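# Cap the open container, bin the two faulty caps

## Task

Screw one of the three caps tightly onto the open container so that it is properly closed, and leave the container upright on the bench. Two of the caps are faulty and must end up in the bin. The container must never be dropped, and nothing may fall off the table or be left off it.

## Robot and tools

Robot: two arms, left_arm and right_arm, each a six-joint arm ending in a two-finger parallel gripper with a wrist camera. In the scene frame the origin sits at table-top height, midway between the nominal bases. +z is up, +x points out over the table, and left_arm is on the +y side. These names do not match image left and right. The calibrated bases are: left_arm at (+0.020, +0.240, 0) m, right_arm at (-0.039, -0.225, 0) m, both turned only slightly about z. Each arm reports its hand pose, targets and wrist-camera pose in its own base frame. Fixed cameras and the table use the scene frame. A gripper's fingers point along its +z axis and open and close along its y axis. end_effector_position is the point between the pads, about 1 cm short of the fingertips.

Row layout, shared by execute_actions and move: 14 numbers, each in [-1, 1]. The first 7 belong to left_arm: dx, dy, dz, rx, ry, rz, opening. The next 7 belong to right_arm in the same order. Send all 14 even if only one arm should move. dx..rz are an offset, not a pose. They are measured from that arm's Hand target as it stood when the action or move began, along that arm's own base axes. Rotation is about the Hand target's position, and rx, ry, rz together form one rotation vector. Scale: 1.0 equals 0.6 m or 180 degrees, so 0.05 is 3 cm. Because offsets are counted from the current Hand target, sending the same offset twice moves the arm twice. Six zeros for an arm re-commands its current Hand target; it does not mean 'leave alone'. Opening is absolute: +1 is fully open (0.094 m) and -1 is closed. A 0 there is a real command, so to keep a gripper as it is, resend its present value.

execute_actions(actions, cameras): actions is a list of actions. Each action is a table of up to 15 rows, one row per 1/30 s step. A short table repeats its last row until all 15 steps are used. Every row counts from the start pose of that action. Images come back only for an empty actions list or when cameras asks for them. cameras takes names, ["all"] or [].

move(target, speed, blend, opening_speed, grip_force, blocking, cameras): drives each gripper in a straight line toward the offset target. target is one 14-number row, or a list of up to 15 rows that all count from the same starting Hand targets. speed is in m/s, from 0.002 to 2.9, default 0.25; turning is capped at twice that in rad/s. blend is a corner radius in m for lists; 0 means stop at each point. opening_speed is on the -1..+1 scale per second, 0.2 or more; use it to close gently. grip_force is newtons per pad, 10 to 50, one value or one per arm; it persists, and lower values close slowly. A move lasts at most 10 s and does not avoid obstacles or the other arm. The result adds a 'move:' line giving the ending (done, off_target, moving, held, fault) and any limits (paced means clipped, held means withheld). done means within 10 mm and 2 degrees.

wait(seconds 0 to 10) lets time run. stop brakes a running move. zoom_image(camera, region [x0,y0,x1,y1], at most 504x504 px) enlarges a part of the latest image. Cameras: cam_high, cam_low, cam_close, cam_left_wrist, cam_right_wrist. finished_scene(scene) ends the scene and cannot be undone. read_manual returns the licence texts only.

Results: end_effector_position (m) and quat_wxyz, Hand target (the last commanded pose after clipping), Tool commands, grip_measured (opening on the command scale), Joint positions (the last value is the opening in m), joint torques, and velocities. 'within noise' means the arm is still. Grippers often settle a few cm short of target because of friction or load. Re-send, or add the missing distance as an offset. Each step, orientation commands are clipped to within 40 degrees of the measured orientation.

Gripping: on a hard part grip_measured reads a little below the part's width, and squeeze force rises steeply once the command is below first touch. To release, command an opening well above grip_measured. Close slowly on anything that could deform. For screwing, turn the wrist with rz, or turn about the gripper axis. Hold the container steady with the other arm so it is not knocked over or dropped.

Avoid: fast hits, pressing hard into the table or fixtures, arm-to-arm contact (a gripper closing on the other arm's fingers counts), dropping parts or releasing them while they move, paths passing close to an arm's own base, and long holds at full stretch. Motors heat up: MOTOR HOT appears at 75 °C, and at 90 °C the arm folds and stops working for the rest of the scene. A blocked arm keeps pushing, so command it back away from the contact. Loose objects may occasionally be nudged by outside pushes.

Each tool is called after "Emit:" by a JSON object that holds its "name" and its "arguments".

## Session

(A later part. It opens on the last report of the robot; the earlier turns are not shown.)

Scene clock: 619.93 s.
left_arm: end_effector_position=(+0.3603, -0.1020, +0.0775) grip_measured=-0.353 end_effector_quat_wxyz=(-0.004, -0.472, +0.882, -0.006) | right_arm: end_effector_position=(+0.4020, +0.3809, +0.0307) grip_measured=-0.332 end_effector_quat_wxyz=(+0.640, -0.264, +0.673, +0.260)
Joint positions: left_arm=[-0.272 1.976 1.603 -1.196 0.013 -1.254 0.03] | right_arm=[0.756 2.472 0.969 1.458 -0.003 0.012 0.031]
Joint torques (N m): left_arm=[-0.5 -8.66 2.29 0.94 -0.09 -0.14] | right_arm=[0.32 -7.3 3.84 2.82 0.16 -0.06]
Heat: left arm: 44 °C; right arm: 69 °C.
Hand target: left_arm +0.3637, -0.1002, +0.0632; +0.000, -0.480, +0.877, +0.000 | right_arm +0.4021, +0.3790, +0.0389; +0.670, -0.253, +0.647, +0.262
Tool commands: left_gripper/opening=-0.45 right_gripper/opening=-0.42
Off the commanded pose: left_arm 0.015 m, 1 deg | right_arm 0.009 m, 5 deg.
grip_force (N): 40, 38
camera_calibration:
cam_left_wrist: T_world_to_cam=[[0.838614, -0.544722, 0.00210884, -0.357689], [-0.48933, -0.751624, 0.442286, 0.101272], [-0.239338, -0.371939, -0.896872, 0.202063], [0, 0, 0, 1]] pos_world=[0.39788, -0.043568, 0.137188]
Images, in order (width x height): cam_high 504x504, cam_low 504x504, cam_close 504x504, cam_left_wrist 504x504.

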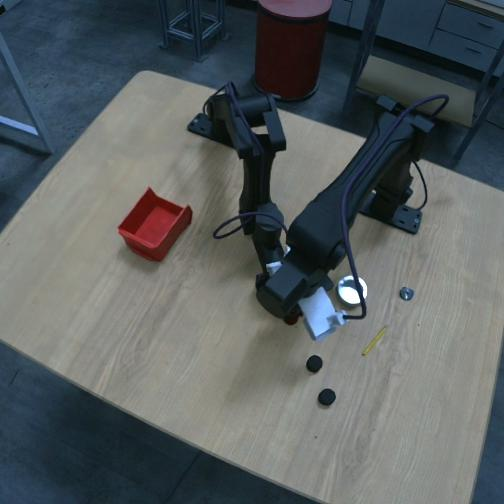

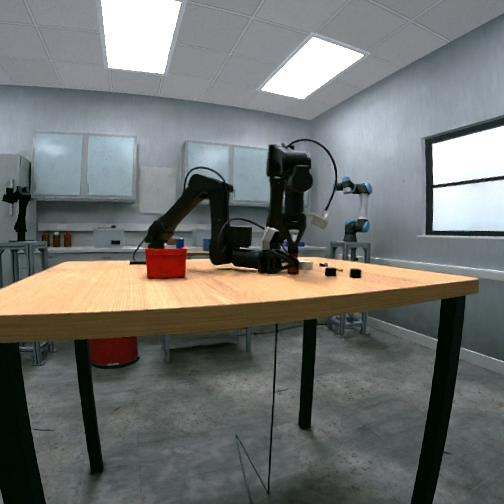

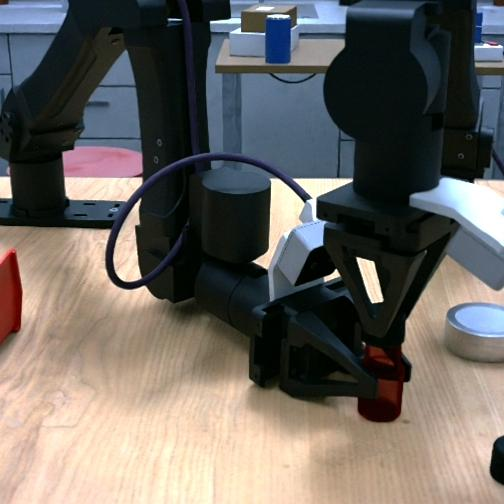

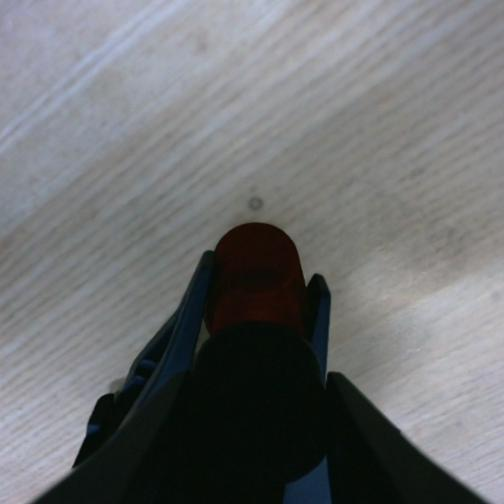

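Emit:
{"name": "move", "arguments": {"target": [[0,0,-0.006,0,0,0,-0.45,0,0,0,0,0,0,-0.42]], "speed": 0.03, "cameras": ["cam_right_wrist"]}}

Emit:
{"name": "zoom_image", "arguments": {"camera": "cam_right_wrist", "region": [140, 150, 390, 504]}}

Scene clock: 621.03 s.
left_arm: end_effector_position=(+0.3598, -0.1019, +0.0767) grip_measured=-0.353 end_effector_quat_wxyz=(-0.004, -0.472, +0.882, -0.005) | right_arm: end_effector_position=(+0.4020, +0.3809, +0.0307) grip_measured=-0.332 end_effector_quat_wxyz=(+0.640, -0.264, +0.673, +0.260)
Joint positions: left_arm=[-0.272 1.976 1.6 -1.195 0.013 -1.254 0.03] | right_arm=[0.756 2.472 0.969 1.458 -0.003 0.012 0.031]
Joint torques (N m): left_arm=[-0.44 -8.5 1.7 1.04 -0.1 -0.15] | right_arm=[0.46 -7.15 3.84 2.89 0.13 -0.06]
Heat: left arm: 44 °C; right arm: 69 °C.
Hand target: left_arm +0.3637, -0.1002, +0.0596; +0.000, -0.480, +0.877, +0.000 | right_arm +0.4021, +0.3790, +0.0389; +0.670, -0.253, +0.647, +0.262
Off the commanded pose: left_arm 0.018 m, 1 deg | right_arm 0.009 m, 5 deg.
joint sent to its limit (right arm) — joint 4 (wrist pitch), upper limit. The joint targets are off in position, not in orientation.
grip_force (N): 40, 38
move: off_target (left_arm, right_arm)
camera_calibration:
cam_right_wrist: T_world_to_cam=[[0.676373, -0.736421, -0.0142588, 0.00871726], [-0.352125, -0.306288, -0.884418, 0.323778], [0.646937, 0.603218, -0.466478, -0.387431], [0, 0, 0, 1]] pos_world=[0.358757, 0.339294, 0.105752]
Images, in order (width x height): cam_right_wrist 504x504.

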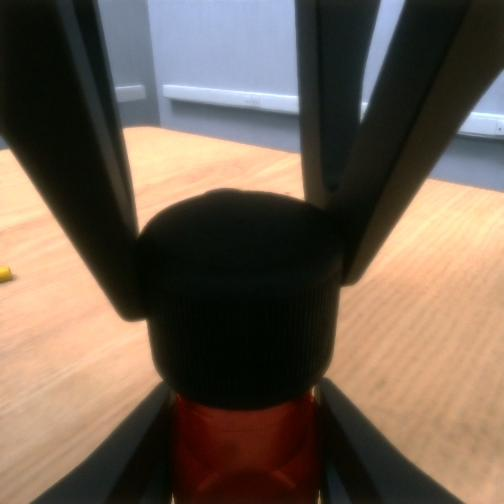

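Scaled by 1.424.

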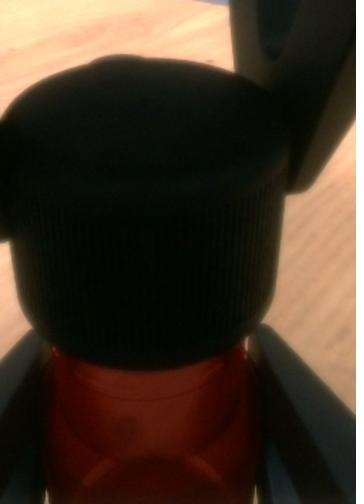

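Emit:
{"name": "wait", "arguments": {"seconds": 0, "cameras": ["cam_close","cam_right_wrist"]}}

Emit:
{"name": "zoom_image", "arguments": {"camera": "cam_close", "region": [350, 320, 420, 380]}}

Emit:
{"name": "zoom_image", "arguments": {"camera": "cam_right_wrist", "region": [140, 340, 350, 450]}}

Scene clock: 621.50 s.
left_arm: end_effector_position=(+0.3598, -0.1019, +0.0767) grip_measured=-0.353 end_effector_quat_wxyz=(-0.004, -0.472, +0.882, -0.005) | right_arm: end_effector_position=(+0.4020, +0.3809, +0.0307) grip_measured=-0.332 end_effector_quat_wxyz=(+0.640, -0.264, +0.673, +0.260)
Joint positions: left_arm=[-0.272 1.976 1.6 -1.195 0.013 -1.254 0.03] | right_arm=[0.756 2.472 0.969 1.458 -0.003 0.012 0.031]
Joint torques (N m): left_arm=[-0.43 -8.51 1.66 1.04 -0.1 -0.14] | right_arm=[0.28 -7.04 3.86 2.89 0.13 -0.14]
Heat: left arm: 44 °C; right arm: 69 °C.
Hand target: left_arm +0.3637, -0.1002, +0.0596; +0.000, -0.480, +0.877, +0.000 | right_arm +0.4021, +0.3790, +0.0389; +0.670, -0.253, +0.647, +0.262
Tool commands: left_gripper/opening=-0.45 right_gripper/opening=-0.42
Off the commanded pose: left_arm 0.018 m, 1 deg | right_arm 0.009 m, 5 deg.
grip_force (N): 40, 38
camera_calibration:
cam_right_wrist: T_world_to_cam=[[0.676373, -0.736421, -0.0142588, 0.00871726], [-0.352125, -0.306288, -0.884418, 0.323778], [0.646937, 0.603218, -0.466478, -0.387431], [0, 0, 0, 1]] pos_world=[0.358757, 0.339294, 0.105752]
Images, in order (width x height): cam_close 504x504, cam_right_wrist 504x504.

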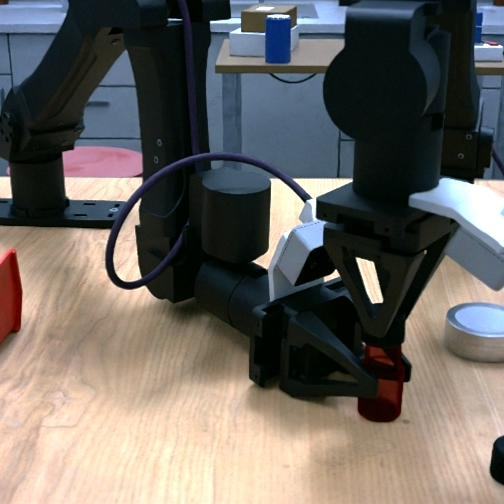

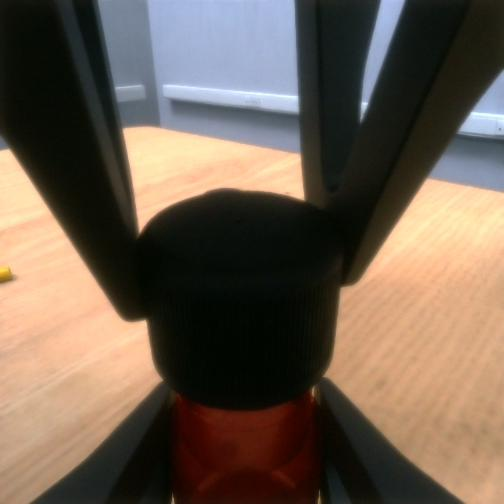

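Scaled by 7.200.

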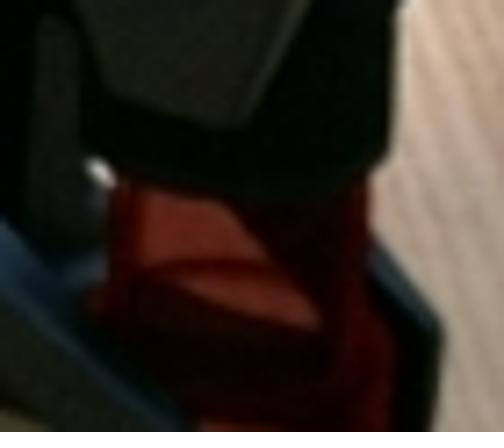

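Scaled by 2.400.

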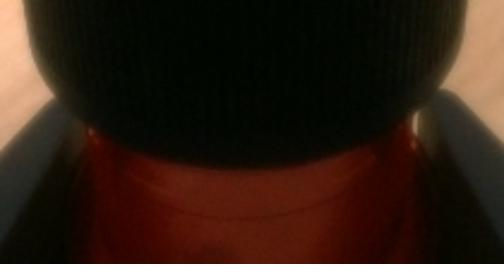

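Emit:
{"name": "move", "arguments": {"target": [[-0.0195,0.0303,0.0757,0,0,0,-0.45,0,0,0,0,0,0,-0.42],[0.0022,0.002,0.0557,0,0,0,-0.45,0,0,0,0,0,0,-0.42],[0.0022,0.002,0.0195,0,0,0,-0.45,0,0,0,0,0,0,-0.42],[0.0022,0.002,0.0075,0,0,0,-0.45,0,0,0,0,0,0,-0.42]], "speed": [0.12,0.1,0.06,0.04], "cameras": ["cam_close","cam_right_wrist"]}}

Emit:
{"name": "zoom_image", "arguments": {"camera": "cam_close", "region": [350, 320, 420, 380]}}

Emit:
{"name": "zoom_image", "arguments": {"camera": "cam_right_wrist", "region": [140, 340, 350, 450]}}

Scene clock: 627.37 s.
left_arm: end_effector_position=(+0.3623, -0.1007, +0.0777) grip_measured=-0.353 end_effector_quat_wxyz=(-0.003, -0.472, +0.881, -0.006) | right_arm: end_effector_position=(+0.4020, +0.3809, +0.0307) grip_measured=-0.332 end_effector_quat_wxyz=(+0.640, -0.264, +0.673, +0.260)
Joint positions: left_arm=[-0.268 1.98 1.611 -1.198 0.013 -1.251 0.03] | right_arm=[0.756 2.472 0.969 1.458 -0.003 0.012 0.031]
Joint torques (N m): left_arm=[-0.46 -8.83 2.33 0.92 -0.09 -0.15] | right_arm=[0.29 -7.25 3.97 2.86 0.11 -0.08]
Heat: left arm: 44 °C; right arm: 69 °C.
Hand target: left_arm +0.3650, -0.0990, +0.0641; +0.000, -0.480, +0.877, +0.000 | right_arm +0.4021, +0.3790, +0.0389; +0.670, -0.253, +0.647, +0.262
Off the commanded pose: left_arm 0.014 m, 1 deg | right_arm 0.009 m, 5 deg.
joint sent to its limit (right arm) — joint 4 (wrist pitch), upper limit. The joint targets are off in position, not in orientation.
grip_force (N): 40, 38
move: off_target (left_arm, right_arm)
camera_calibration:
cam_right_wrist: T_world_to_cam=[[0.676373, -0.736421, -0.0142588, 0.00871726], [-0.352125, -0.306288, -0.884418, 0.323778], [0.646937, 0.603218, -0.466478, -0.387431], [0, 0, 0, 1]] pos_world=[0.358757, 0.339294, 0.105752]
Images, in order (width x height): cam_close 504x504, cam_right_wrist 504x504.

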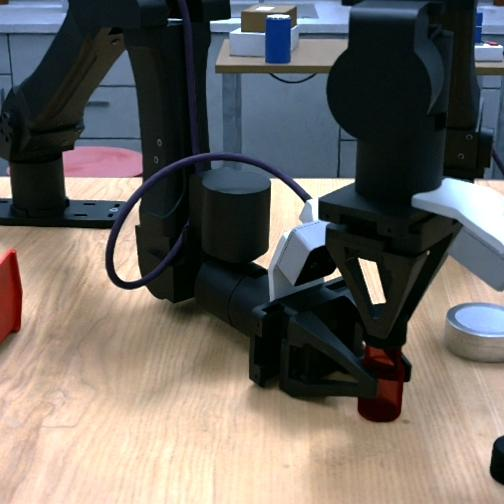

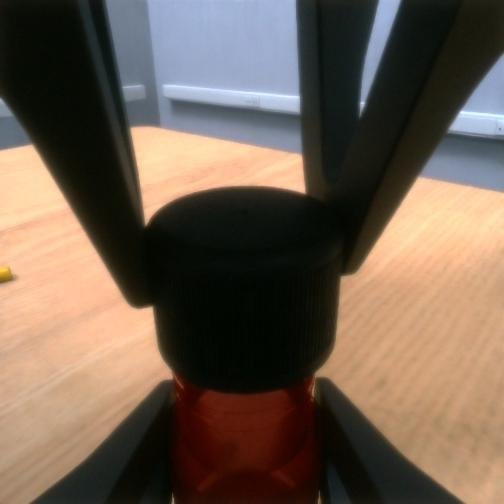

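Scaled by 7.200.

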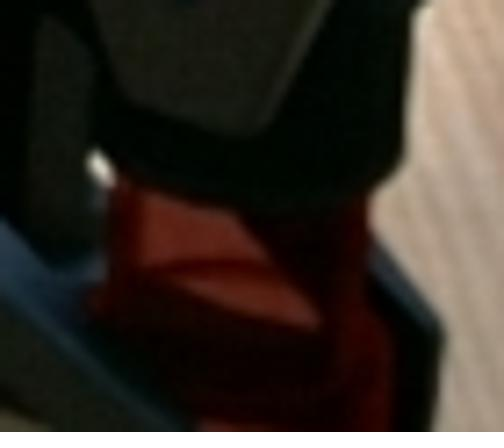

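Scaled by 2.400.

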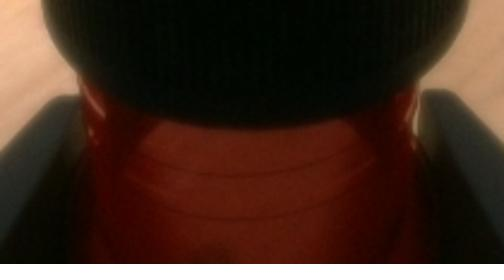

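Emit:
{"name": "move", "arguments": {"target": [[-0.0217,0.0283,0.0683,0,0,0,-0.45,0,0,0,0,0,0,-0.42],[-0.0015,-0.001,0.0482,0,0,0,-0.45,0,0,0,0,0,0,-0.42],[-0.0015,-0.001,0.0182,0,0,0,-0.45,0,0,0,0,0,0,-0.42],[-0.0015,-0.001,0,0,0,0,-0.45,0,0,0,0,0,0,-0.42]], "speed": [0.12,0.1,0.06,0.04], "cameras": ["cam_close","cam_right_wrist"]}}

Emit:
{"name": "zoom_image", "arguments": {"camera": "cam_close", "region": [350, 320, 420, 380]}}

Emit:
{"name": "zoom_image", "arguments": {"camera": "cam_right_wrist", "region": [140, 340, 350, 450]}}

Scene clock: 630.83 s.
left_arm: end_effector_position=(+0.3600, -0.1016, +0.0780) grip_measured=-0.353 end_effector_quat_wxyz=(-0.004, -0.471, +0.882, -0.006) | right_arm: end_effector_position=(+0.4020, +0.3809, +0.0307) grip_measured=-0.332 end_effector_quat_wxyz=(+0.640, -0.264, +0.673, +0.260)
Joint positions: left_arm=[-0.271 1.974 1.603 -1.198 0.015 -1.253 0.03] | right_arm=[0.756 2.472 0.969 1.458 -0.003 0.012 0.031]
Joint torques (N m): left_arm=[-0.31 -8.53 2.58 0.93 -0.11 -0.14] | right_arm=[0.1 -7.17 3.93 2.86 0.12 -0.1]
Heat: left arm: 44 °C; right arm: 69 °C.
Hand target: left_arm +0.3641, -0.0996, +0.0641; +0.000, -0.480, +0.877, +0.000 | right_arm +0.4021, +0.3790, +0.0389; +0.670, -0.253, +0.647, +0.262
Off the commanded pose: left_arm 0.015 m, 1 deg | right_arm 0.009 m, 5 deg.
joint sent to its limit (right arm) — joint 4 (wrist pitch), upper limit. The joint targets are off in position, not in orientation.
grip_force (N): 40, 38
move: off_target (left_arm, right_arm)
camera_calibration:
cam_right_wrist: T_world_to_cam=[[0.676373, -0.736421, -0.0142588, 0.00871726], [-0.352125, -0.306288, -0.884418, 0.323778], [0.646937, 0.603218, -0.466478, -0.387431], [0, 0, 0, 1]] pos_world=[0.358757, 0.339294, 0.105752]
Images, in order (width x height): cam_close 504x504, cam_right_wrist 504x504.

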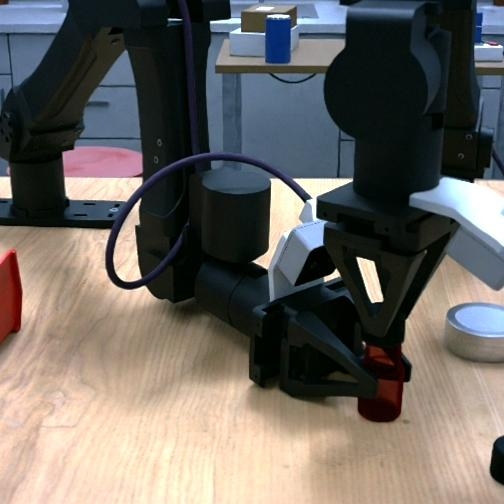

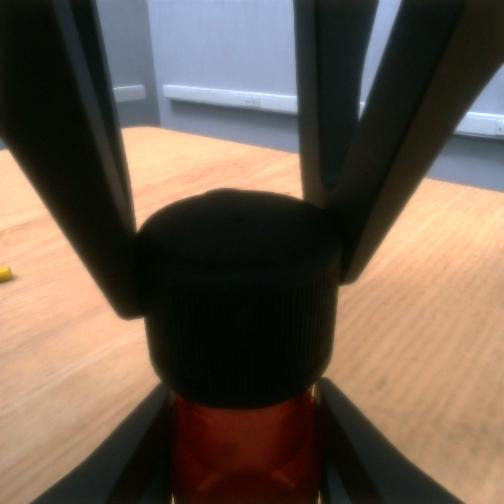

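Scaled by 7.200.

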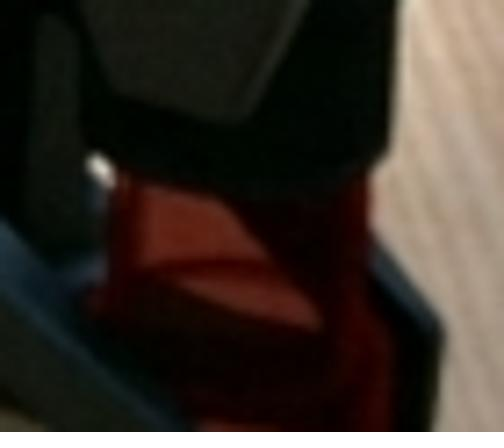

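Scaled by 2.400.

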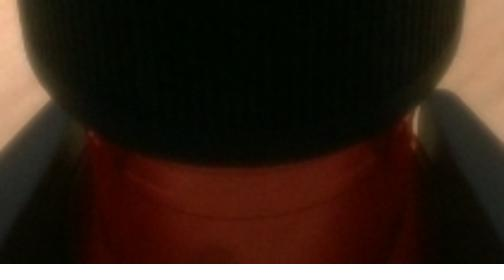

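Emit:
{"name": "move", "arguments": {"target": [[0.0033,0.0015,-0.002,0,0,0,-0.45,0,0,0,0,0,0,-0.42]], "speed": 0.02}}

Emit:
{"name": "move", "arguments": {"target": [[0.0025,0.001,-0.001,0,0,0,-0.45,0,0,0,0,0,0,-0.42]], "speed": 0.02}}

Scene clock: 632.03 s.
left_arm: end_effector_position=(+0.3600, -0.1016, +0.0780) grip_measured=-0.353 end_effector_quat_wxyz=(-0.004, -0.471, +0.882, -0.006) | right_arm: end_effector_position=(+0.4020, +0.3809, +0.0307) grip_measured=-0.332 end_effector_quat_wxyz=(+0.640, -0.264, +0.673, +0.260)
Joint positions: left_arm=[-0.271 1.974 1.603 -1.198 0.015 -1.253 0.03] | right_arm=[0.756 2.472 0.969 1.458 -0.003 0.012 0.031]
Joint torques (N m): left_arm=[-0.03 -8.06 2.92 0.94 -0.1 -0.11] | right_arm=[0.44 -7.17 3.86 2.87 0.11 -0.09]
Heat: left arm: 44 °C; right arm: 69 °C.
Hand target: left_arm +0.3661, -0.0987, +0.0629; +0.000, -0.480, +0.877, +0.000 | right_arm +0.4021, +0.3790, +0.0389; +0.670, -0.253, +0.647, +0.262
Off the commanded pose: left_arm 0.017 m, 1 deg | right_arm 0.009 m, 5 deg.
joint sent to its limit (right arm) — joint 4 (wrist pitch), upper limit. The joint targets are off in position, not in orientation.
grip_force (N): 40, 38
move: off_target (left_arm, right_arm)

Scene clock: 633.03 s.
left_arm: end_effector_position=(+0.3600, -0.1016, +0.0780) grip_measured=-0.353 end_effector_quat_wxyz=(-0.004, -0.471, +0.882, -0.006) | right_arm: end_effector_position=(+0.4020, +0.3809, +0.0307) grip_measured=-0.332 end_effector_quat_wxyz=(+0.640, -0.264, +0.673, +0.260)
Joint positions: left_arm=[-0.271 1.974 1.603 -1.198 0.015 -1.253 0.03] | right_arm=[0.756 2.472 0.969 1.458 -0.003 0.012 0.031]
Joint torques (N m): left_arm=[0.18 -7.64 3.25 0.94 -0.1 -0.09] | right_arm=[0.4 -7.24 3.77 2.88 0.16 -0.13]
Heat: left arm: 44 °C; right arm: 69 °C.
Hand target: left_arm +0.3676, -0.0981, +0.0623; +0.000, -0.480, +0.877, +0.000 | right_arm +0.4021, +0.3790, +0.0389; +0.670, -0.253, +0.647, +0.262
Off the commanded pose: left_arm 0.018 m, 1 deg | right_arm 0.009 m, 5 deg.
joint sent to its limit (right arm) — joint 4 (wrist pitch), upper limit. The joint targets are off in position, not in orientation.
grip_force (N): 40, 38
move: off_target (left_arm, right_arm)

Emit:
{"name": "move", "arguments": {"target": [[0.0033,0.0015,-0.005,0,0,0,-0.45,0,0,0,0,0,0,-0.42]], "speed": 0.02}}

Emit:
{"name": "move", "arguments": {"target": [[0.0033,0.0015,-0.003,0,0,0,-0.45,0,0,0,0,0,0,-0.42]], "speed": 0.02}}

Scene clock: 634.13 s.
left_arm: end_effector_position=(+0.3600, -0.1016, +0.0780) grip_measured=-0.353 end_effector_quat_wxyz=(-0.004, -0.471, +0.882, -0.006) | right_arm: end_effector_position=(+0.4020, +0.3809, +0.0307) grip_measured=-0.332 end_effector_quat_wxyz=(+0.640, -0.264, +0.673, +0.260)
Joint positions: left_arm=[-0.271 1.974 1.603 -1.198 0.015 -1.253 0.03] | right_arm=[0.756 2.472 0.969 1.458 -0.003 0.012 0.031]
Joint torques (N m): left_arm=[0.54 -7.05 3.17 1 -0.11 -0.06] | right_arm=[0.39 -7.31 3.78 2.85 0.14 -0.13]
Heat: left arm: 44 °C; right arm: 69 °C.
Hand target: left_arm +0.3696, -0.0972, +0.0593; +0.000, -0.480, +0.877, +0.000 | right_arm +0.4021, +0.3790, +0.0389; +0.670, -0.253, +0.647, +0.262
Off the commanded pose: left_arm 0.021 m, 1 deg | right_arm 0.009 m, 5 deg.
joint sent to its limit (right arm) — joint 4 (wrist pitch), upper limit. The joint targets are off in position, not in orientation.
grip_force (N): 40, 38
move: off_target (left_arm, right_arm)

Scene clock: 635.13 s.
left_arm: end_effector_position=(+0.3600, -0.1016, +0.0780) grip_measured=-0.353 end_effector_quat_wxyz=(-0.004, -0.471, +0.882, -0.006) | right_arm: end_effector_position=(+0.4020, +0.3809, +0.0307) grip_measured=-0.332 end_effector_quat_wxyz=(+0.640, -0.264, +0.673, +0.260)
Joint positions: left_arm=[-0.271 1.974 1.603 -1.198 0.015 -1.253 0.03] | right_arm=[0.756 2.472 0.969 1.458 -0.003 0.012 0.031]
Joint torques (N m): left_arm=[0.8 -6.54 3.38 1.05 -0.11 -0.02] | right_arm=[0.29 -7.19 3.74 2.85 0.13 -0.1]
Heat: left arm: 44 °C; right arm: 69 °C.
Hand target: left_arm +0.3715, -0.0963, +0.0575; +0.000, -0.480, +0.877, +0.000 | right_arm +0.4021, +0.3790, +0.0389; +0.670, -0.253, +0.647, +0.262
Off the commanded pose: left_arm 0.024 m, 1 deg | right_arm 0.009 m, 5 deg.
joint sent to its limit (right arm) — joint 4 (wrist pitch), upper limit. The joint targets are off in position, not in orientation.
grip_force (N): 40, 38
move: off_target (left_arm, right_arm)

Emit:
{"name": "move", "arguments": {"target": [[-0.0325,0.0238,0.0792,0,0,0,-0.45,0,0,0,0,0,0,-0.42],[-0.0115,-0.005,0.0592,0,0,0,-0.45,0,0,0,0,0,0,-0.42],[-0.0115,-0.005,0.0232,0,0,0,-0.45,0,0,0,0,0,0,-0.42]], "speed": [0.12,0.1,0.06], "cameras": ["cam_close","cam_right_wrist"]}}

Emit:
{"name": "zoom_image", "arguments": {"camera": "cam_close", "region": [350, 320, 420, 380]}}

Emit:
{"name": "zoom_image", "arguments": {"camera": "cam_right_wrist", "region": [140, 340, 350, 450]}}

Scene clock: 638.20 s.
left_arm: end_effector_position=(+0.3618, -0.1021, +0.0798) grip_measured=-0.353 end_effector_quat_wxyz=(-0.005, -0.471, +0.882, -0.008) | right_arm: end_effector_position=(+0.4020, +0.3809, +0.0307) grip_measured=-0.332 end_effector_quat_wxyz=(+0.640, -0.264, +0.673, +0.260)
Joint positions: left_arm=[-0.269 1.979 1.617 -1.205 0.018 -1.251 0.03] | right_arm=[0.756 2.472 0.969 1.458 -0.003 0.012 0.031]
Joint torques (N m): left_arm=[-0.43 -9.14 3.48 0.73 -0.14 -0.14] | right_arm=[0.28 -7.09 3.79 2.87 0.15 -0.09]
Heat: left arm: 44 °C; right arm: 69 °C.
Hand target: left_arm +0.3646, -0.0993, +0.0715; +0.000, -0.480, +0.877, +0.000 | right_arm +0.4021, +0.3790, +0.0389; +0.670, -0.253, +0.647, +0.262
Off the commanded pose: left_arm 0.009 m, 1 deg | right_arm 0.009 m, 5 deg.
joint sent to its limit (right arm) — joint 4 (wrist pitch), upper limit. The joint targets are off in position, not in orientation.
grip_force (N): 40, 38
move: off_target (right_arm)
camera_calibration:
cam_right_wrist: T_world_to_cam=[[0.676373, -0.736421, -0.0142588, 0.00871726], [-0.352125, -0.306288, -0.884418, 0.323778], [0.646937, 0.603218, -0.466478, -0.387431], [0, 0, 0, 1]] pos_world=[0.358757, 0.339294, 0.105752]
Images, in order (width x height): cam_close 504x504, cam_right_wrist 504x504.

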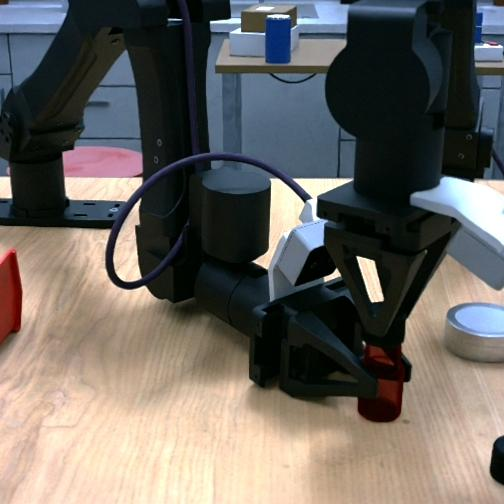

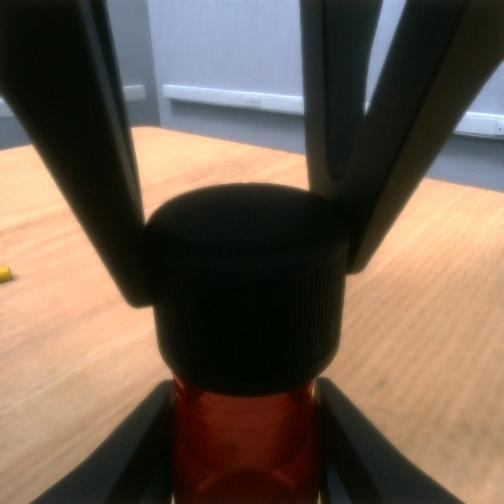

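Scaled by 7.200.

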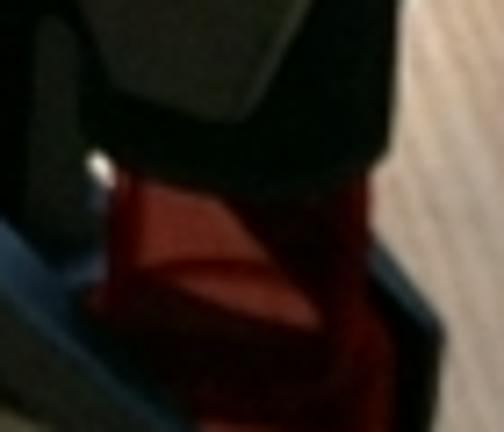

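Scaled by 2.400.

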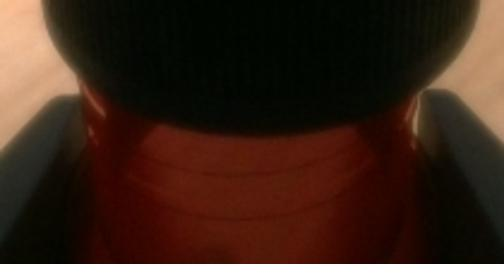

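Emit:
{"name": "move", "arguments": {"target": [[-0.021,0.0288,0.0558,0,0,0,-0.45,0,0,0,0,0,0,-0.42],[0.0003,0.0018,0.0358,0,0,0,-0.45,0,0,0,0,0,0,-0.42],[0.0003,0.0018,0,0,0,0,-0.45,0,0,0,0,0,0,-0.42]], "speed": [0.12,0.1,0.06], "cameras": ["cam_close","cam_right_wrist"]}}

Emit:
{"name": "zoom_image", "arguments": {"camera": "cam_close", "region": [350, 320, 420, 380]}}

Emit:
{"name": "zoom_image", "arguments": {"camera": "cam_right_wrist", "region": [140, 340, 350, 450]}}

Scene clock: 641.10 s.
left_arm: end_effector_position=(+0.3617, -0.1008, +0.0795) grip_measured=-0.353 end_effector_quat_wxyz=(-0.005, -0.471, +0.882, -0.007) | right_arm: end_effector_position=(+0.4020, +0.3809, +0.0307) grip_measured=-0.332 end_effector_quat_wxyz=(+0.640, -0.264, +0.673, +0.260)
Joint positions: left_arm=[-0.266 1.979 1.616 -1.205 0.018 -1.248 0.03] | right_arm=[0.756 2.472 0.969 1.458 -0.003 0.012 0.031]
Joint torques (N m): left_arm=[-0.35 -9.16 3.48 0.75 -0.14 -0.14] | right_arm=[0.31 -7.36 3.97 2.86 0.14 -0.07]
Heat: left arm: 44 °C; right arm: 69 °C.
Hand target: left_arm +0.3648, -0.0982, +0.0715; +0.000, -0.480, +0.877, +0.000 | right_arm +0.4021, +0.3790, +0.0389; +0.670, -0.253, +0.647, +0.262
Off the commanded pose: left_arm 0.009 m, 1 deg | right_arm 0.009 m, 5 deg.
joint sent to its limit (right arm) — joint 4 (wrist pitch), upper limit. The joint targets are off in position, not in orientation.
grip_force (N): 40, 38
move: off_target (right_arm)
camera_calibration:
cam_right_wrist: T_world_to_cam=[[0.676373, -0.736421, -0.0142588, 0.00871726], [-0.352125, -0.306288, -0.884418, 0.323778], [0.646937, 0.603218, -0.466478, -0.387431], [0, 0, 0, 1]] pos_world=[0.358757, 0.339294, 0.105752]
Images, in order (width x height): cam_close 504x504, cam_right_wrist 504x504.

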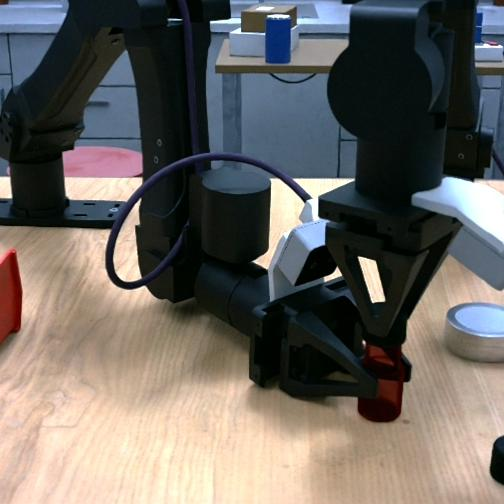

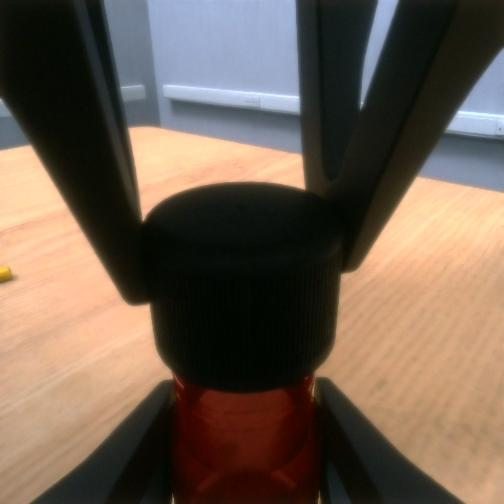

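Scaled by 7.200.

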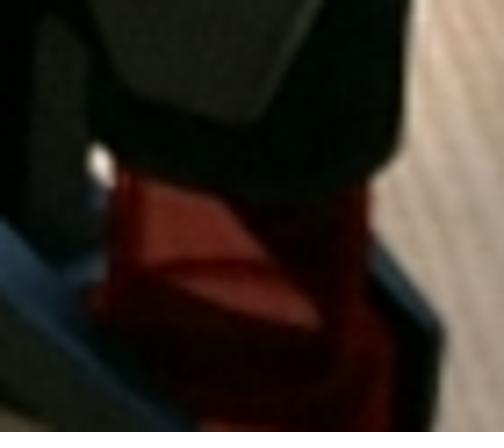

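Scaled by 2.400.

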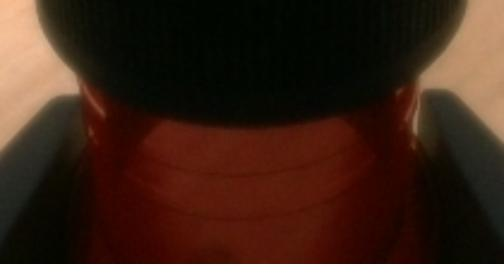

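Emit:
{"name": "move", "arguments": {"target": [[0,0,-0.0133,0,0,0,-0.45,0,0,0,0,0,0,-0.42]], "speed": 0.03}}

Emit:
{"name": "move", "arguments": {"target": [[0,0,-0.0083,0,0,0,-0.45,0,0,0,0,0,0,-0.42]], "speed": 0.03, "cameras": ["cam_close","cam_right_wrist"]}}

Scene clock: 642.20 s.
left_arm: end_effector_position=(+0.3617, -0.1008, +0.0737) grip_measured=-0.353 end_effector_quat_wxyz=(-0.004, -0.471, +0.882, -0.008) | right_arm: end_effector_position=(+0.4020, +0.3809, +0.0307) grip_measured=-0.332 end_effector_quat_wxyz=(+0.640, -0.264, +0.673, +0.260)
Joint positions: left_arm=[-0.266 1.979 1.593 -1.179 0.018 -1.248 0.03] | right_arm=[0.756 2.472 0.969 1.458 -0.003 0.012 0.031]
Joint torques (N m): left_arm=[-0.42 -8.77 3.33 0.77 -0.13 -0.14] | right_arm=[0.39 -7.2 3.79 2.85 0.13 -0.07]
Heat: left arm: 44 °C; right arm: 69 °C.
Hand target: left_arm +0.3648, -0.0982, +0.0635; +0.000, -0.480, +0.877, +0.000 | right_arm +0.4021, +0.3790, +0.0389; +0.670, -0.253, +0.647, +0.262
Off the commanded pose: left_arm 0.011 m, 2 deg | right_arm 0.009 m, 5 deg.
joint sent to its limit (right arm) — joint 4 (wrist pitch), upper limit. The joint targets are off in position, not in orientation.
grip_force (N): 40, 38
move: off_target (left_arm, right_arm)

Scene clock: 643.27 s.
left_arm: end_effector_position=(+0.3615, -0.1008, +0.0677) grip_measured=-0.353 end_effector_quat_wxyz=(-0.005, -0.471, +0.882, -0.007) | right_arm: end_effector_position=(+0.4020, +0.3809, +0.0307) grip_measured=-0.332 end_effector_quat_wxyz=(+0.640, -0.264, +0.673, +0.260)
Joint positions: left_arm=[-0.266 1.985 1.577 -1.161 0.018 -1.248 0.03] | right_arm=[0.756 2.472 0.969 1.458 -0.003 0.012 0.031]
Joint torques (N m): left_arm=[-0.4 -8.98 3.37 0.76 -0.14 -0.14] | right_arm=[0.24 -7.08 3.89 2.9 0.13 -0.1]
Heat: left arm: 44 °C; right arm: 69 °C.
Hand target: left_arm +0.3648, -0.0982, +0.0585; +0.000, -0.480, +0.877, +0.000 | right_arm +0.4021, +0.3790, +0.0389; +0.670, -0.253, +0.647, +0.262
Off the commanded pose: left_arm 0.010 m, 1 deg | right_arm 0.009 m, 5 deg.
joint sent to its limit (right arm) — joint 4 (wrist pitch), upper limit. The joint targets are off in position, not in orientation.
grip_force (N): 40, 38
move: off_target (right_arm)
camera_calibration:
cam_right_wrist: T_world_to_cam=[[0.676373, -0.736421, -0.0142588, 0.00871726], [-0.352125, -0.306288, -0.884418, 0.323778], [0.646937, 0.603218, -0.466478, -0.387431], [0, 0, 0, 1]] pos_world=[0.358757, 0.339294, 0.105752]
Images, in order (width x height): cam_close 504x504, cam_right_wrist 504x504.

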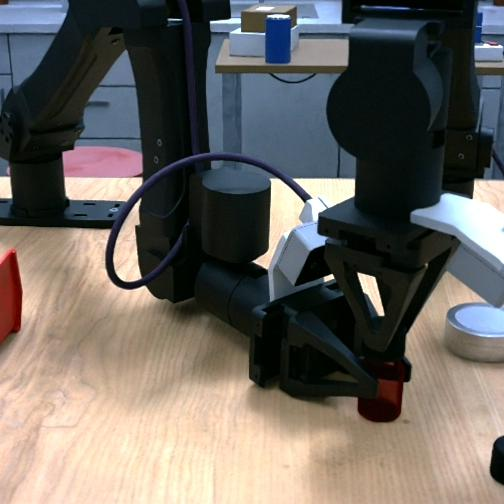

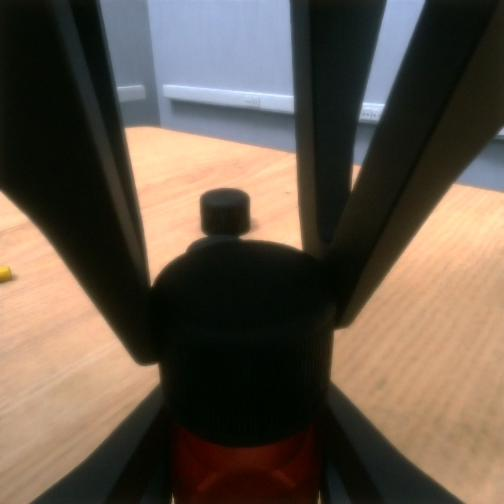

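Emit:
{"name": "move", "arguments": {"target": [[0,0,-0.0083,0,0,0,-0.45,0,0,0,0,0,0,-0.42]], "speed": 0.03, "cameras": ["cam_right_wrist"]}}

Emit:
{"name": "zoom_image", "arguments": {"camera": "cam_right_wrist", "region": [140, 240, 350, 504]}}

Scene clock: 644.33 s.
left_arm: end_effector_position=(+0.3614, -0.1008, +0.0650) grip_measured=-0.353 end_effector_quat_wxyz=(-0.005, -0.471, +0.882, -0.008) | right_arm: end_effector_position=(+0.4020, +0.3809, +0.0307) grip_measured=-0.332 end_effector_quat_wxyz=(+0.640, -0.264, +0.673, +0.260)
Joint positions: left_arm=[-0.266 1.985 1.566 -1.148 0.018 -1.248 0.03] | right_arm=[0.756 2.472 0.969 1.458 -0.003 0.012 0.031]
Joint torques (N m): left_arm=[-0.42 -8.7 3.06 0.83 -0.13 -0.14] | right_arm=[0.25 -7.16 3.88 2.83 0.15 -0.09]
Heat: left arm: 44 °C; right arm: 69 °C.
Hand target: left_arm +0.3648, -0.0982, +0.0535; +0.000, -0.480, +0.877, +0.000 | right_arm +0.4021, +0.3790, +0.0389; +0.670, -0.253, +0.647, +0.262
Off the commanded pose: left_arm 0.012 m, 1 deg | right_arm 0.009 m, 5 deg.
joint sent to its limit (right arm) — joint 4 (wrist pitch), upper limit. The joint targets are off in position, not in orientation.
grip_force (N): 40, 38
move: off_target (left_arm, right_arm)
camera_calibration:
cam_right_wrist: T_world_to_cam=[[0.676373, -0.736421, -0.0142588, 0.00871726], [-0.352125, -0.306288, -0.884418, 0.323778], [0.646937, 0.603218, -0.466478, -0.387431], [0, 0, 0, 1]] pos_world=[0.358757, 0.339294, 0.105752]
Images, in order (width x height): cam_right_wrist 504x504.

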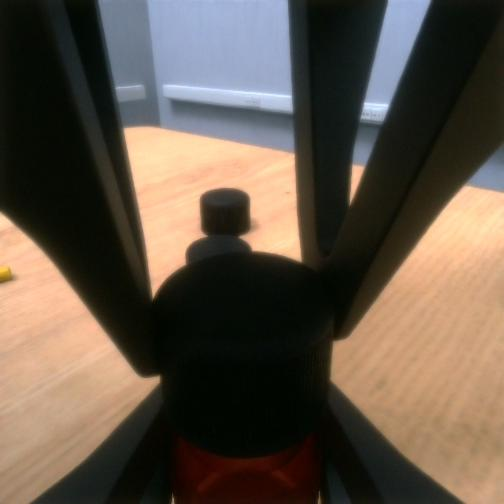

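Scaled by 1.909.

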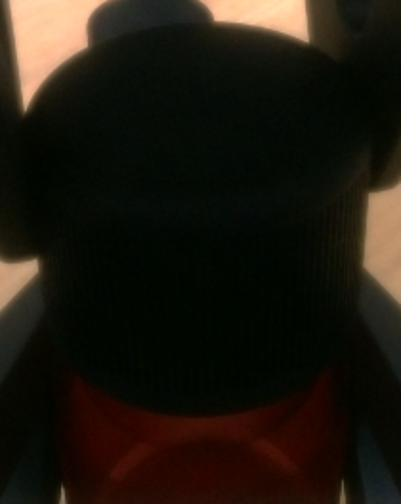

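Emit:
{"name": "move", "arguments": {"target": [[0,0,-0.0067,0,0,-0.1889,-0.45,0,0,0,0,0,0,-0.42]], "speed": 0.4, "cameras": ["cam_right_wrist"]}}

Emit:
{"name": "zoom_image", "arguments": {"camera": "cam_right_wrist", "region": [140, 240, 350, 504]}}

Scene clock: 646.37 s.
left_arm: end_effector_position=(+0.3627, -0.1017, +0.0647) grip_measured=-0.353 end_effector_quat_wxyz=(+0.000, -0.210, +0.978, -0.010) | right_arm: end_effector_position=(+0.4020, +0.3809, +0.0307) grip_measured=-0.332 end_effector_quat_wxyz=(+0.640, -0.264, +0.673, +0.260)
Joint positions: left_arm=[-0.268 1.985 1.565 -1.141 0.018 -0.691 0.03] | right_arm=[0.756 2.472 0.969 1.458 -0.003 0.012 0.031]
Joint torques (N m): left_arm=[-0.34 -8.42 2.44 0.91 -0.14 0.11] | right_arm=[0.35 -7.13 3.95 2.83 0.14 -0.12]
Heat: left arm: 43 °C; right arm: 69 °C.
Hand target: left_arm +0.3648, -0.0982, +0.0495; +0.000, -0.202, +0.979, +0.000 | right_arm +0.4021, +0.3790, +0.0389; +0.670, -0.253, +0.647, +0.262
Off the commanded pose: left_arm 0.016 m, 1 deg | right_arm 0.009 m, 5 deg.
joint sent to its limit (right arm) — joint 4 (wrist pitch), upper limit. The joint targets are off in position, not in orientation.
grip_force (N): 40, 38
move: off_target (left_arm, right_arm)
camera_calibration:
cam_right_wrist: T_world_to_cam=[[0.676373, -0.736421, -0.0142588, 0.00871726], [-0.352125, -0.306288, -0.884418, 0.323778], [0.646937, 0.603218, -0.466478, -0.387431], [0, 0, 0, 1]] pos_world=[0.358757, 0.339294, 0.105752]
Images, in order (width x height): cam_right_wrist 504x504.

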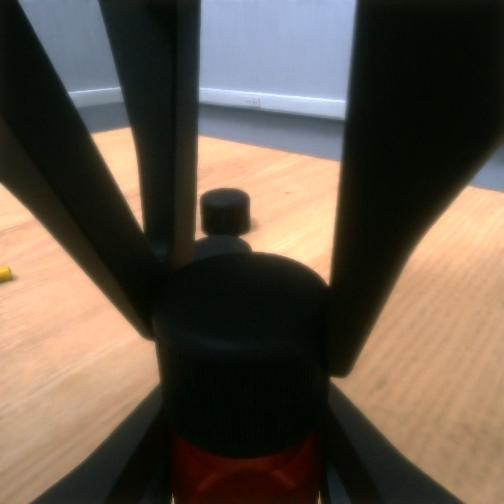

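Scaled by 1.909.

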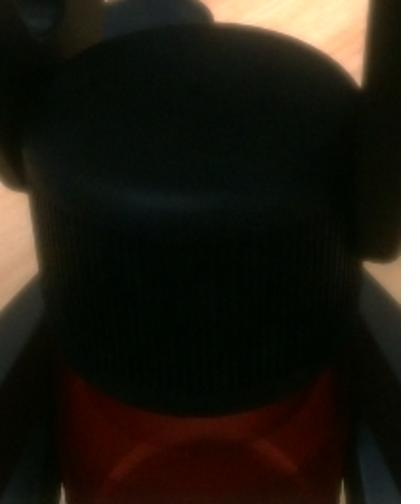

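Emit:
{"name": "move", "arguments": {"target": [[0,0,0.0333,0,0,0.1889,-0.1,0,0,0,0,0,0,-0.42],[0,0,0.028,0,0,0.1889,-0.45,0,0,0,0,0,0,-0.42],[0,0,0,0,0,0,-0.45,0,0,0,0,0,0,-0.42]], "speed": [0.5,0.3,0.4], "opening_speed": 1.2, "grip_force": [40,38], "cameras": ["cam_right_wrist"]}}

Emit:
{"name": "zoom_image", "arguments": {"camera": "cam_right_wrist", "region": [140, 240, 350, 504]}}

Emit:
{"name": "move", "arguments": {"target": [[0,0,0.0333,0,0,0.1889,-0.1,0,0,0,0,0,0,-0.42],[0,0,0.028,0,0,0.1889,-0.45,0,0,0,0,0,0,-0.42],[0,0,0,0,0,0,-0.45,0,0,0,0,0,0,-0.42]], "speed": [0.5,0.3,0.4], "opening_speed": 1.2, "grip_force": [40,38], "cameras": ["cam_right_wrist"]}}

Emit:
{"name": "zoom_image", "arguments": {"camera": "cam_right_wrist", "region": [140, 240, 350, 504]}}

Scene clock: 652.23 s.
left_arm: end_effector_position=(+0.3615, -0.1017, +0.0620) grip_measured=-0.349 end_effector_quat_wxyz=(-0.003, -0.209, +0.978, -0.009) | right_arm: end_effector_position=(+0.4020, +0.3809, +0.0307) grip_measured=-0.332 end_effector_quat_wxyz=(+0.640, -0.264, +0.673, +0.260)
Joint positions: left_arm=[-0.268 1.988 1.559 -1.138 0.019 -0.69 0.031] | right_arm=[0.756 2.472 0.969 1.458 -0.003 0.012 0.031]
Joint torques (N m): left_arm=[-0.34 -8.7 2.86 0.86 -0.15 0.09] | right_arm=[0.43 -7.02 3.82 2.88 0.09 -0.1]
Heat: left arm: 43 °C; right arm: 69 °C.
Hand target: left_arm +0.3648, -0.0982, +0.0495; +0.000, -0.202, +0.979, +0.000 | right_arm +0.4021, +0.3790, +0.0389; +0.670, -0.253, +0.647, +0.262
Off the commanded pose: left_arm 0.013 m, 1 deg | right_arm 0.009 m, 5 deg.
joint sent to its limit (right arm) — joint 4 (wrist pitch), upper limit. The joint targets are off in position, not in orientation.
grip_force (N): 40, 38
move: off_target (left_arm, right_arm)
camera_calibration:
cam_right_wrist: T_world_to_cam=[[0.676373, -0.736421, -0.0142588, 0.00871726], [-0.352125, -0.306288, -0.884418, 0.323778], [0.646937, 0.603218, -0.466478, -0.387431], [0, 0, 0, 1]] pos_world=[0.358757, 0.339294, 0.105752]
Images, in order (width x height): cam_right_wrist 504x504.

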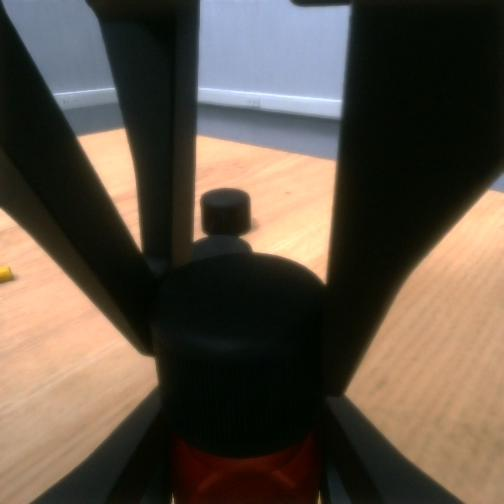

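Scaled by 1.909.

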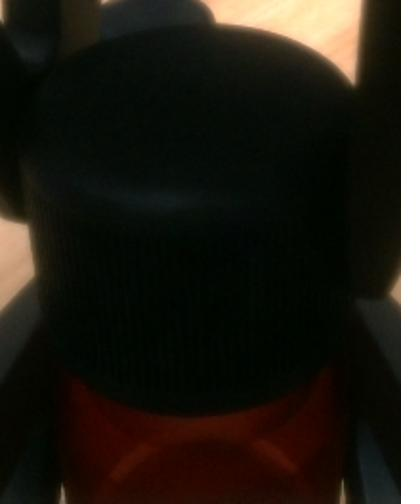

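Scene clock: 658.07 s.
left_arm: end_effector_position=(+0.3606, -0.1014, +0.0611) grip_measured=-0.349 end_effector_quat_wxyz=(-0.005, -0.209, +0.978, -0.008) | right_arm: end_effector_position=(+0.4014, +0.3815, +0.0307) grip_measured=-0.332 end_effector_quat_wxyz=(+0.640, -0.264, +0.673, +0.260)
Joint positions: left_arm=[-0.268 1.989 1.557 -1.139 0.019 -0.688 0.031] | right_arm=[0.757 2.472 0.969 1.458 -0.003 0.012 0.031]
Joint torques (N m): left_arm=[-0.34 -8.79 2.92 0.86 -0.16 0.09] | right_arm=[0.24 -7.06 3.86 2.86 0.09 -0.08]
Heat: left arm: 43 °C; right arm: 69 °C.
Hand target: left_arm +0.3648, -0.0982, +0.0495; +0.000, -0.202, +0.979, +0.000 | right_arm +0.4021, +0.3790, +0.0389; +0.670, -0.253, +0.647, +0.262
Off the commanded pose: left_arm 0.013 m, 1 deg | right_arm 0.009 m, 5 deg.
joint sent to its limit (right arm) — joint 4 (wrist pitch), upper limit. The joint targets are off in position, not in orientation.
grip_force (N): 40, 38
move: off_target (left_arm, right_arm)
camera_calibration:
cam_right_wrist: T_world_to_cam=[[0.677535, -0.735351, -0.0142912, 0.00879087], [-0.351673, -0.306835, -0.884408, 0.323772], [0.645966, 0.604244, -0.466495, -0.387401], [0, 0, 0, 1]] pos_world=[0.358154, 0.339894, 0.105752]
Images, in order (width x height): cam_right_wrist 504x504.

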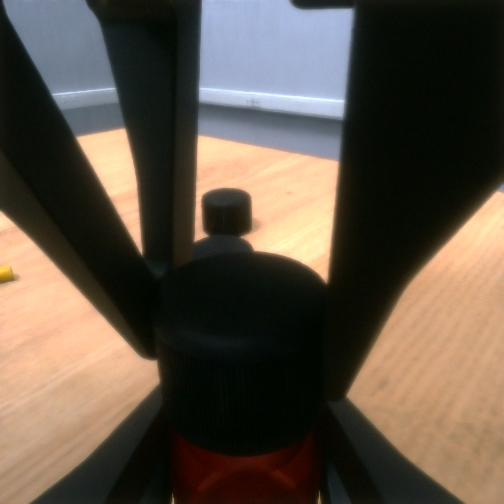

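Scaled by 1.909.

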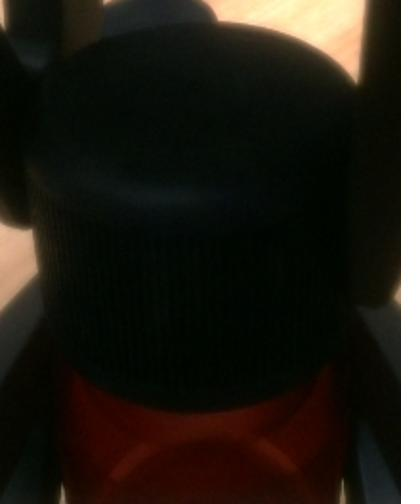

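Emit:
{"name": "move", "arguments": {"target": [[0,0,0.0333,0,0,0.1889,-0.1,0,0,0,0,0,0,-0.42],[0,0,0.026,0,0,0.1889,-0.45,0,0,0,0,0,0,-0.42],[0,0,-0.005,0,0,0,-0.45,0,0,0,0,0,0,-0.42]], "speed": [0.5,0.3,0.4], "opening_speed": 1.2, "grip_force": [40,38], "cameras": ["cam_right_wrist"]}}

Emit:
{"name": "zoom_image", "arguments": {"camera": "cam_right_wrist", "region": [140, 240, 350, 504]}}

Emit:
{"name": "move", "arguments": {"target": [[0,0,0.0383,0,0,0.1889,-0.1,0,0,0,0,0,0,-0.42],[0,0,0.032,0,0,0.1889,-0.45,0,0,0,0,0,0,-0.42],[0,0,0,0,0,0,-0.45,0,0,0,0,0,0,-0.42]], "speed": [0.5,0.3,0.4], "opening_speed": 1.2, "grip_force": [40,38], "cameras": ["cam_right_wrist"]}}

Emit:
{"name": "zoom_image", "arguments": {"camera": "cam_right_wrist", "region": [140, 240, 350, 504]}}

Scene clock: 664.07 s.
left_arm: end_effector_position=(+0.3603, -0.1013, +0.0615) grip_measured=-0.349 end_effector_quat_wxyz=(-0.005, -0.211, +0.977, -0.008) | right_arm: end_effector_position=(+0.4014, +0.3815, +0.0307) grip_measured=-0.332 end_effector_quat_wxyz=(+0.640, -0.264, +0.673, +0.260)
Joint positions: left_arm=[-0.268 1.989 1.559 -1.142 0.019 -0.693 0.031] | right_arm=[0.757 2.472 0.969 1.458 -0.003 0.012 0.031]
Joint torques (N m): left_arm=[-0.32 -8.61 2.25 0.98 -0.15 0.13] | right_arm=[0.43 -7.01 3.9 2.85 0.16 -0.01]
Heat: left arm: 42 °C; right arm: 70 °C.
Hand target: left_arm +0.3648, -0.0982, +0.0465; +0.000, -0.202, +0.979, +0.000 | right_arm +0.4021, +0.3790, +0.0389; +0.670, -0.253, +0.647, +0.262
Off the commanded pose: left_arm 0.016 m, 1 deg | right_arm 0.009 m, 5 deg.
joint sent to its limit (right arm) — joint 4 (wrist pitch), upper limit. The joint targets are off in position, not in orientation.
grip_force (N): 40, 38
move: off_target (left_arm, right_arm)
camera_calibration:
cam_right_wrist: T_world_to_cam=[[0.677535, -0.735351, -0.0142912, 0.00879087], [-0.351673, -0.306835, -0.884408, 0.323772], [0.645966, 0.604244, -0.466495, -0.387401], [0, 0, 0, 1]] pos_world=[0.358154, 0.339894, 0.105752]
Images, in order (width x height): cam_right_wrist 504x504.

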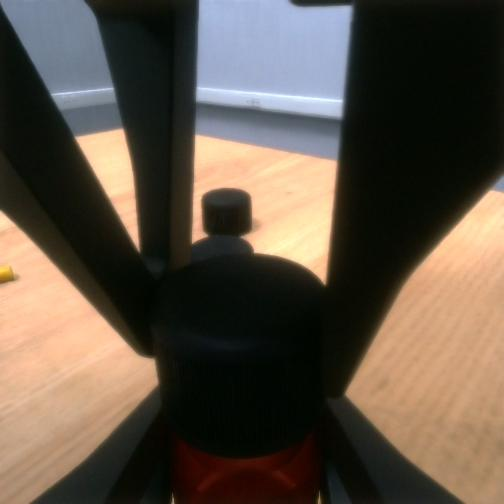

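Scaled by 1.909.

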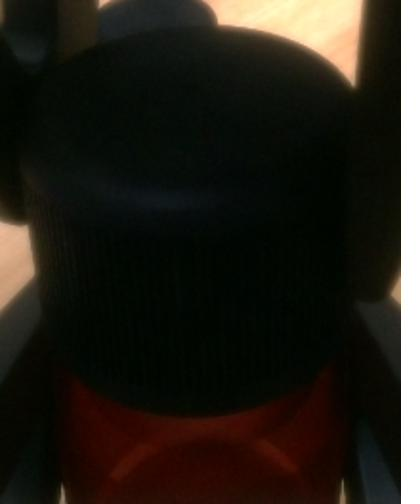

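Scene clock: 669.83 s.
left_arm: end_effector_position=(+0.3608, -0.1015, +0.0604) grip_measured=-0.349 end_effector_quat_wxyz=(-0.005, -0.211, +0.977, -0.008) | right_arm: end_effector_position=(+0.4014, +0.3815, +0.0307) grip_measured=-0.332 end_effector_quat_wxyz=(+0.640, -0.264, +0.673, +0.260)
Joint positions: left_arm=[-0.268 1.993 1.559 -1.139 0.019 -0.693 0.031] | right_arm=[0.757 2.472 0.969 1.458 -0.003 0.012 0.031]
Joint torques (N m): left_arm=[-0.31 -8.83 2.33 0.95 -0.16 0.12] | right_arm=[0.27 -7.16 3.92 2.86 0.15 -0.06]
Heat: left arm: 43 °C; right arm: 70 °C.
Hand target: left_arm +0.3648, -0.0982, +0.0465; +0.000, -0.202, +0.979, +0.000 | right_arm +0.4021, +0.3790, +0.0389; +0.670, -0.253, +0.647, +0.262
Off the commanded pose: left_arm 0.015 m, 1 deg | right_arm 0.009 m, 5 deg.
joint sent to its limit (right arm) — joint 4 (wrist pitch), upper limit. The joint targets are off in position, not in orientation.
grip_force (N): 40, 38
move: off_target (left_arm, right_arm)
camera_calibration:
cam_right_wrist: T_world_to_cam=[[0.677535, -0.735351, -0.0142912, 0.00879087], [-0.351673, -0.306835, -0.884408, 0.323772], [0.645966, 0.604244, -0.466495, -0.387401], [0, 0, 0, 1]] pos_world=[0.358154, 0.339894, 0.105752]
Images, in order (width x height): cam_right_wrist 504x504.

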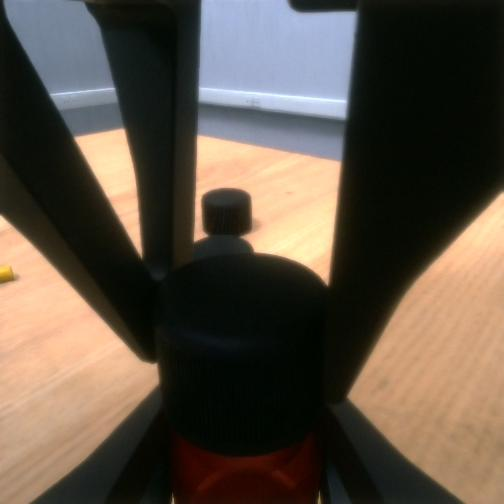

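Scaled by 1.909.

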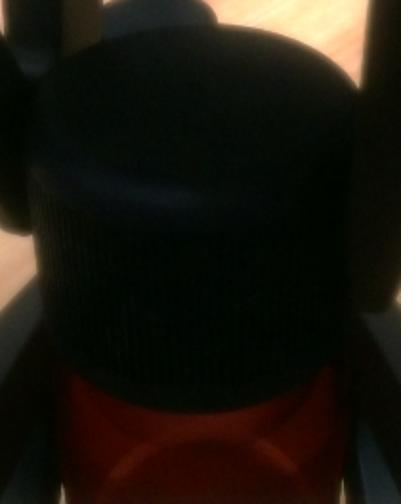

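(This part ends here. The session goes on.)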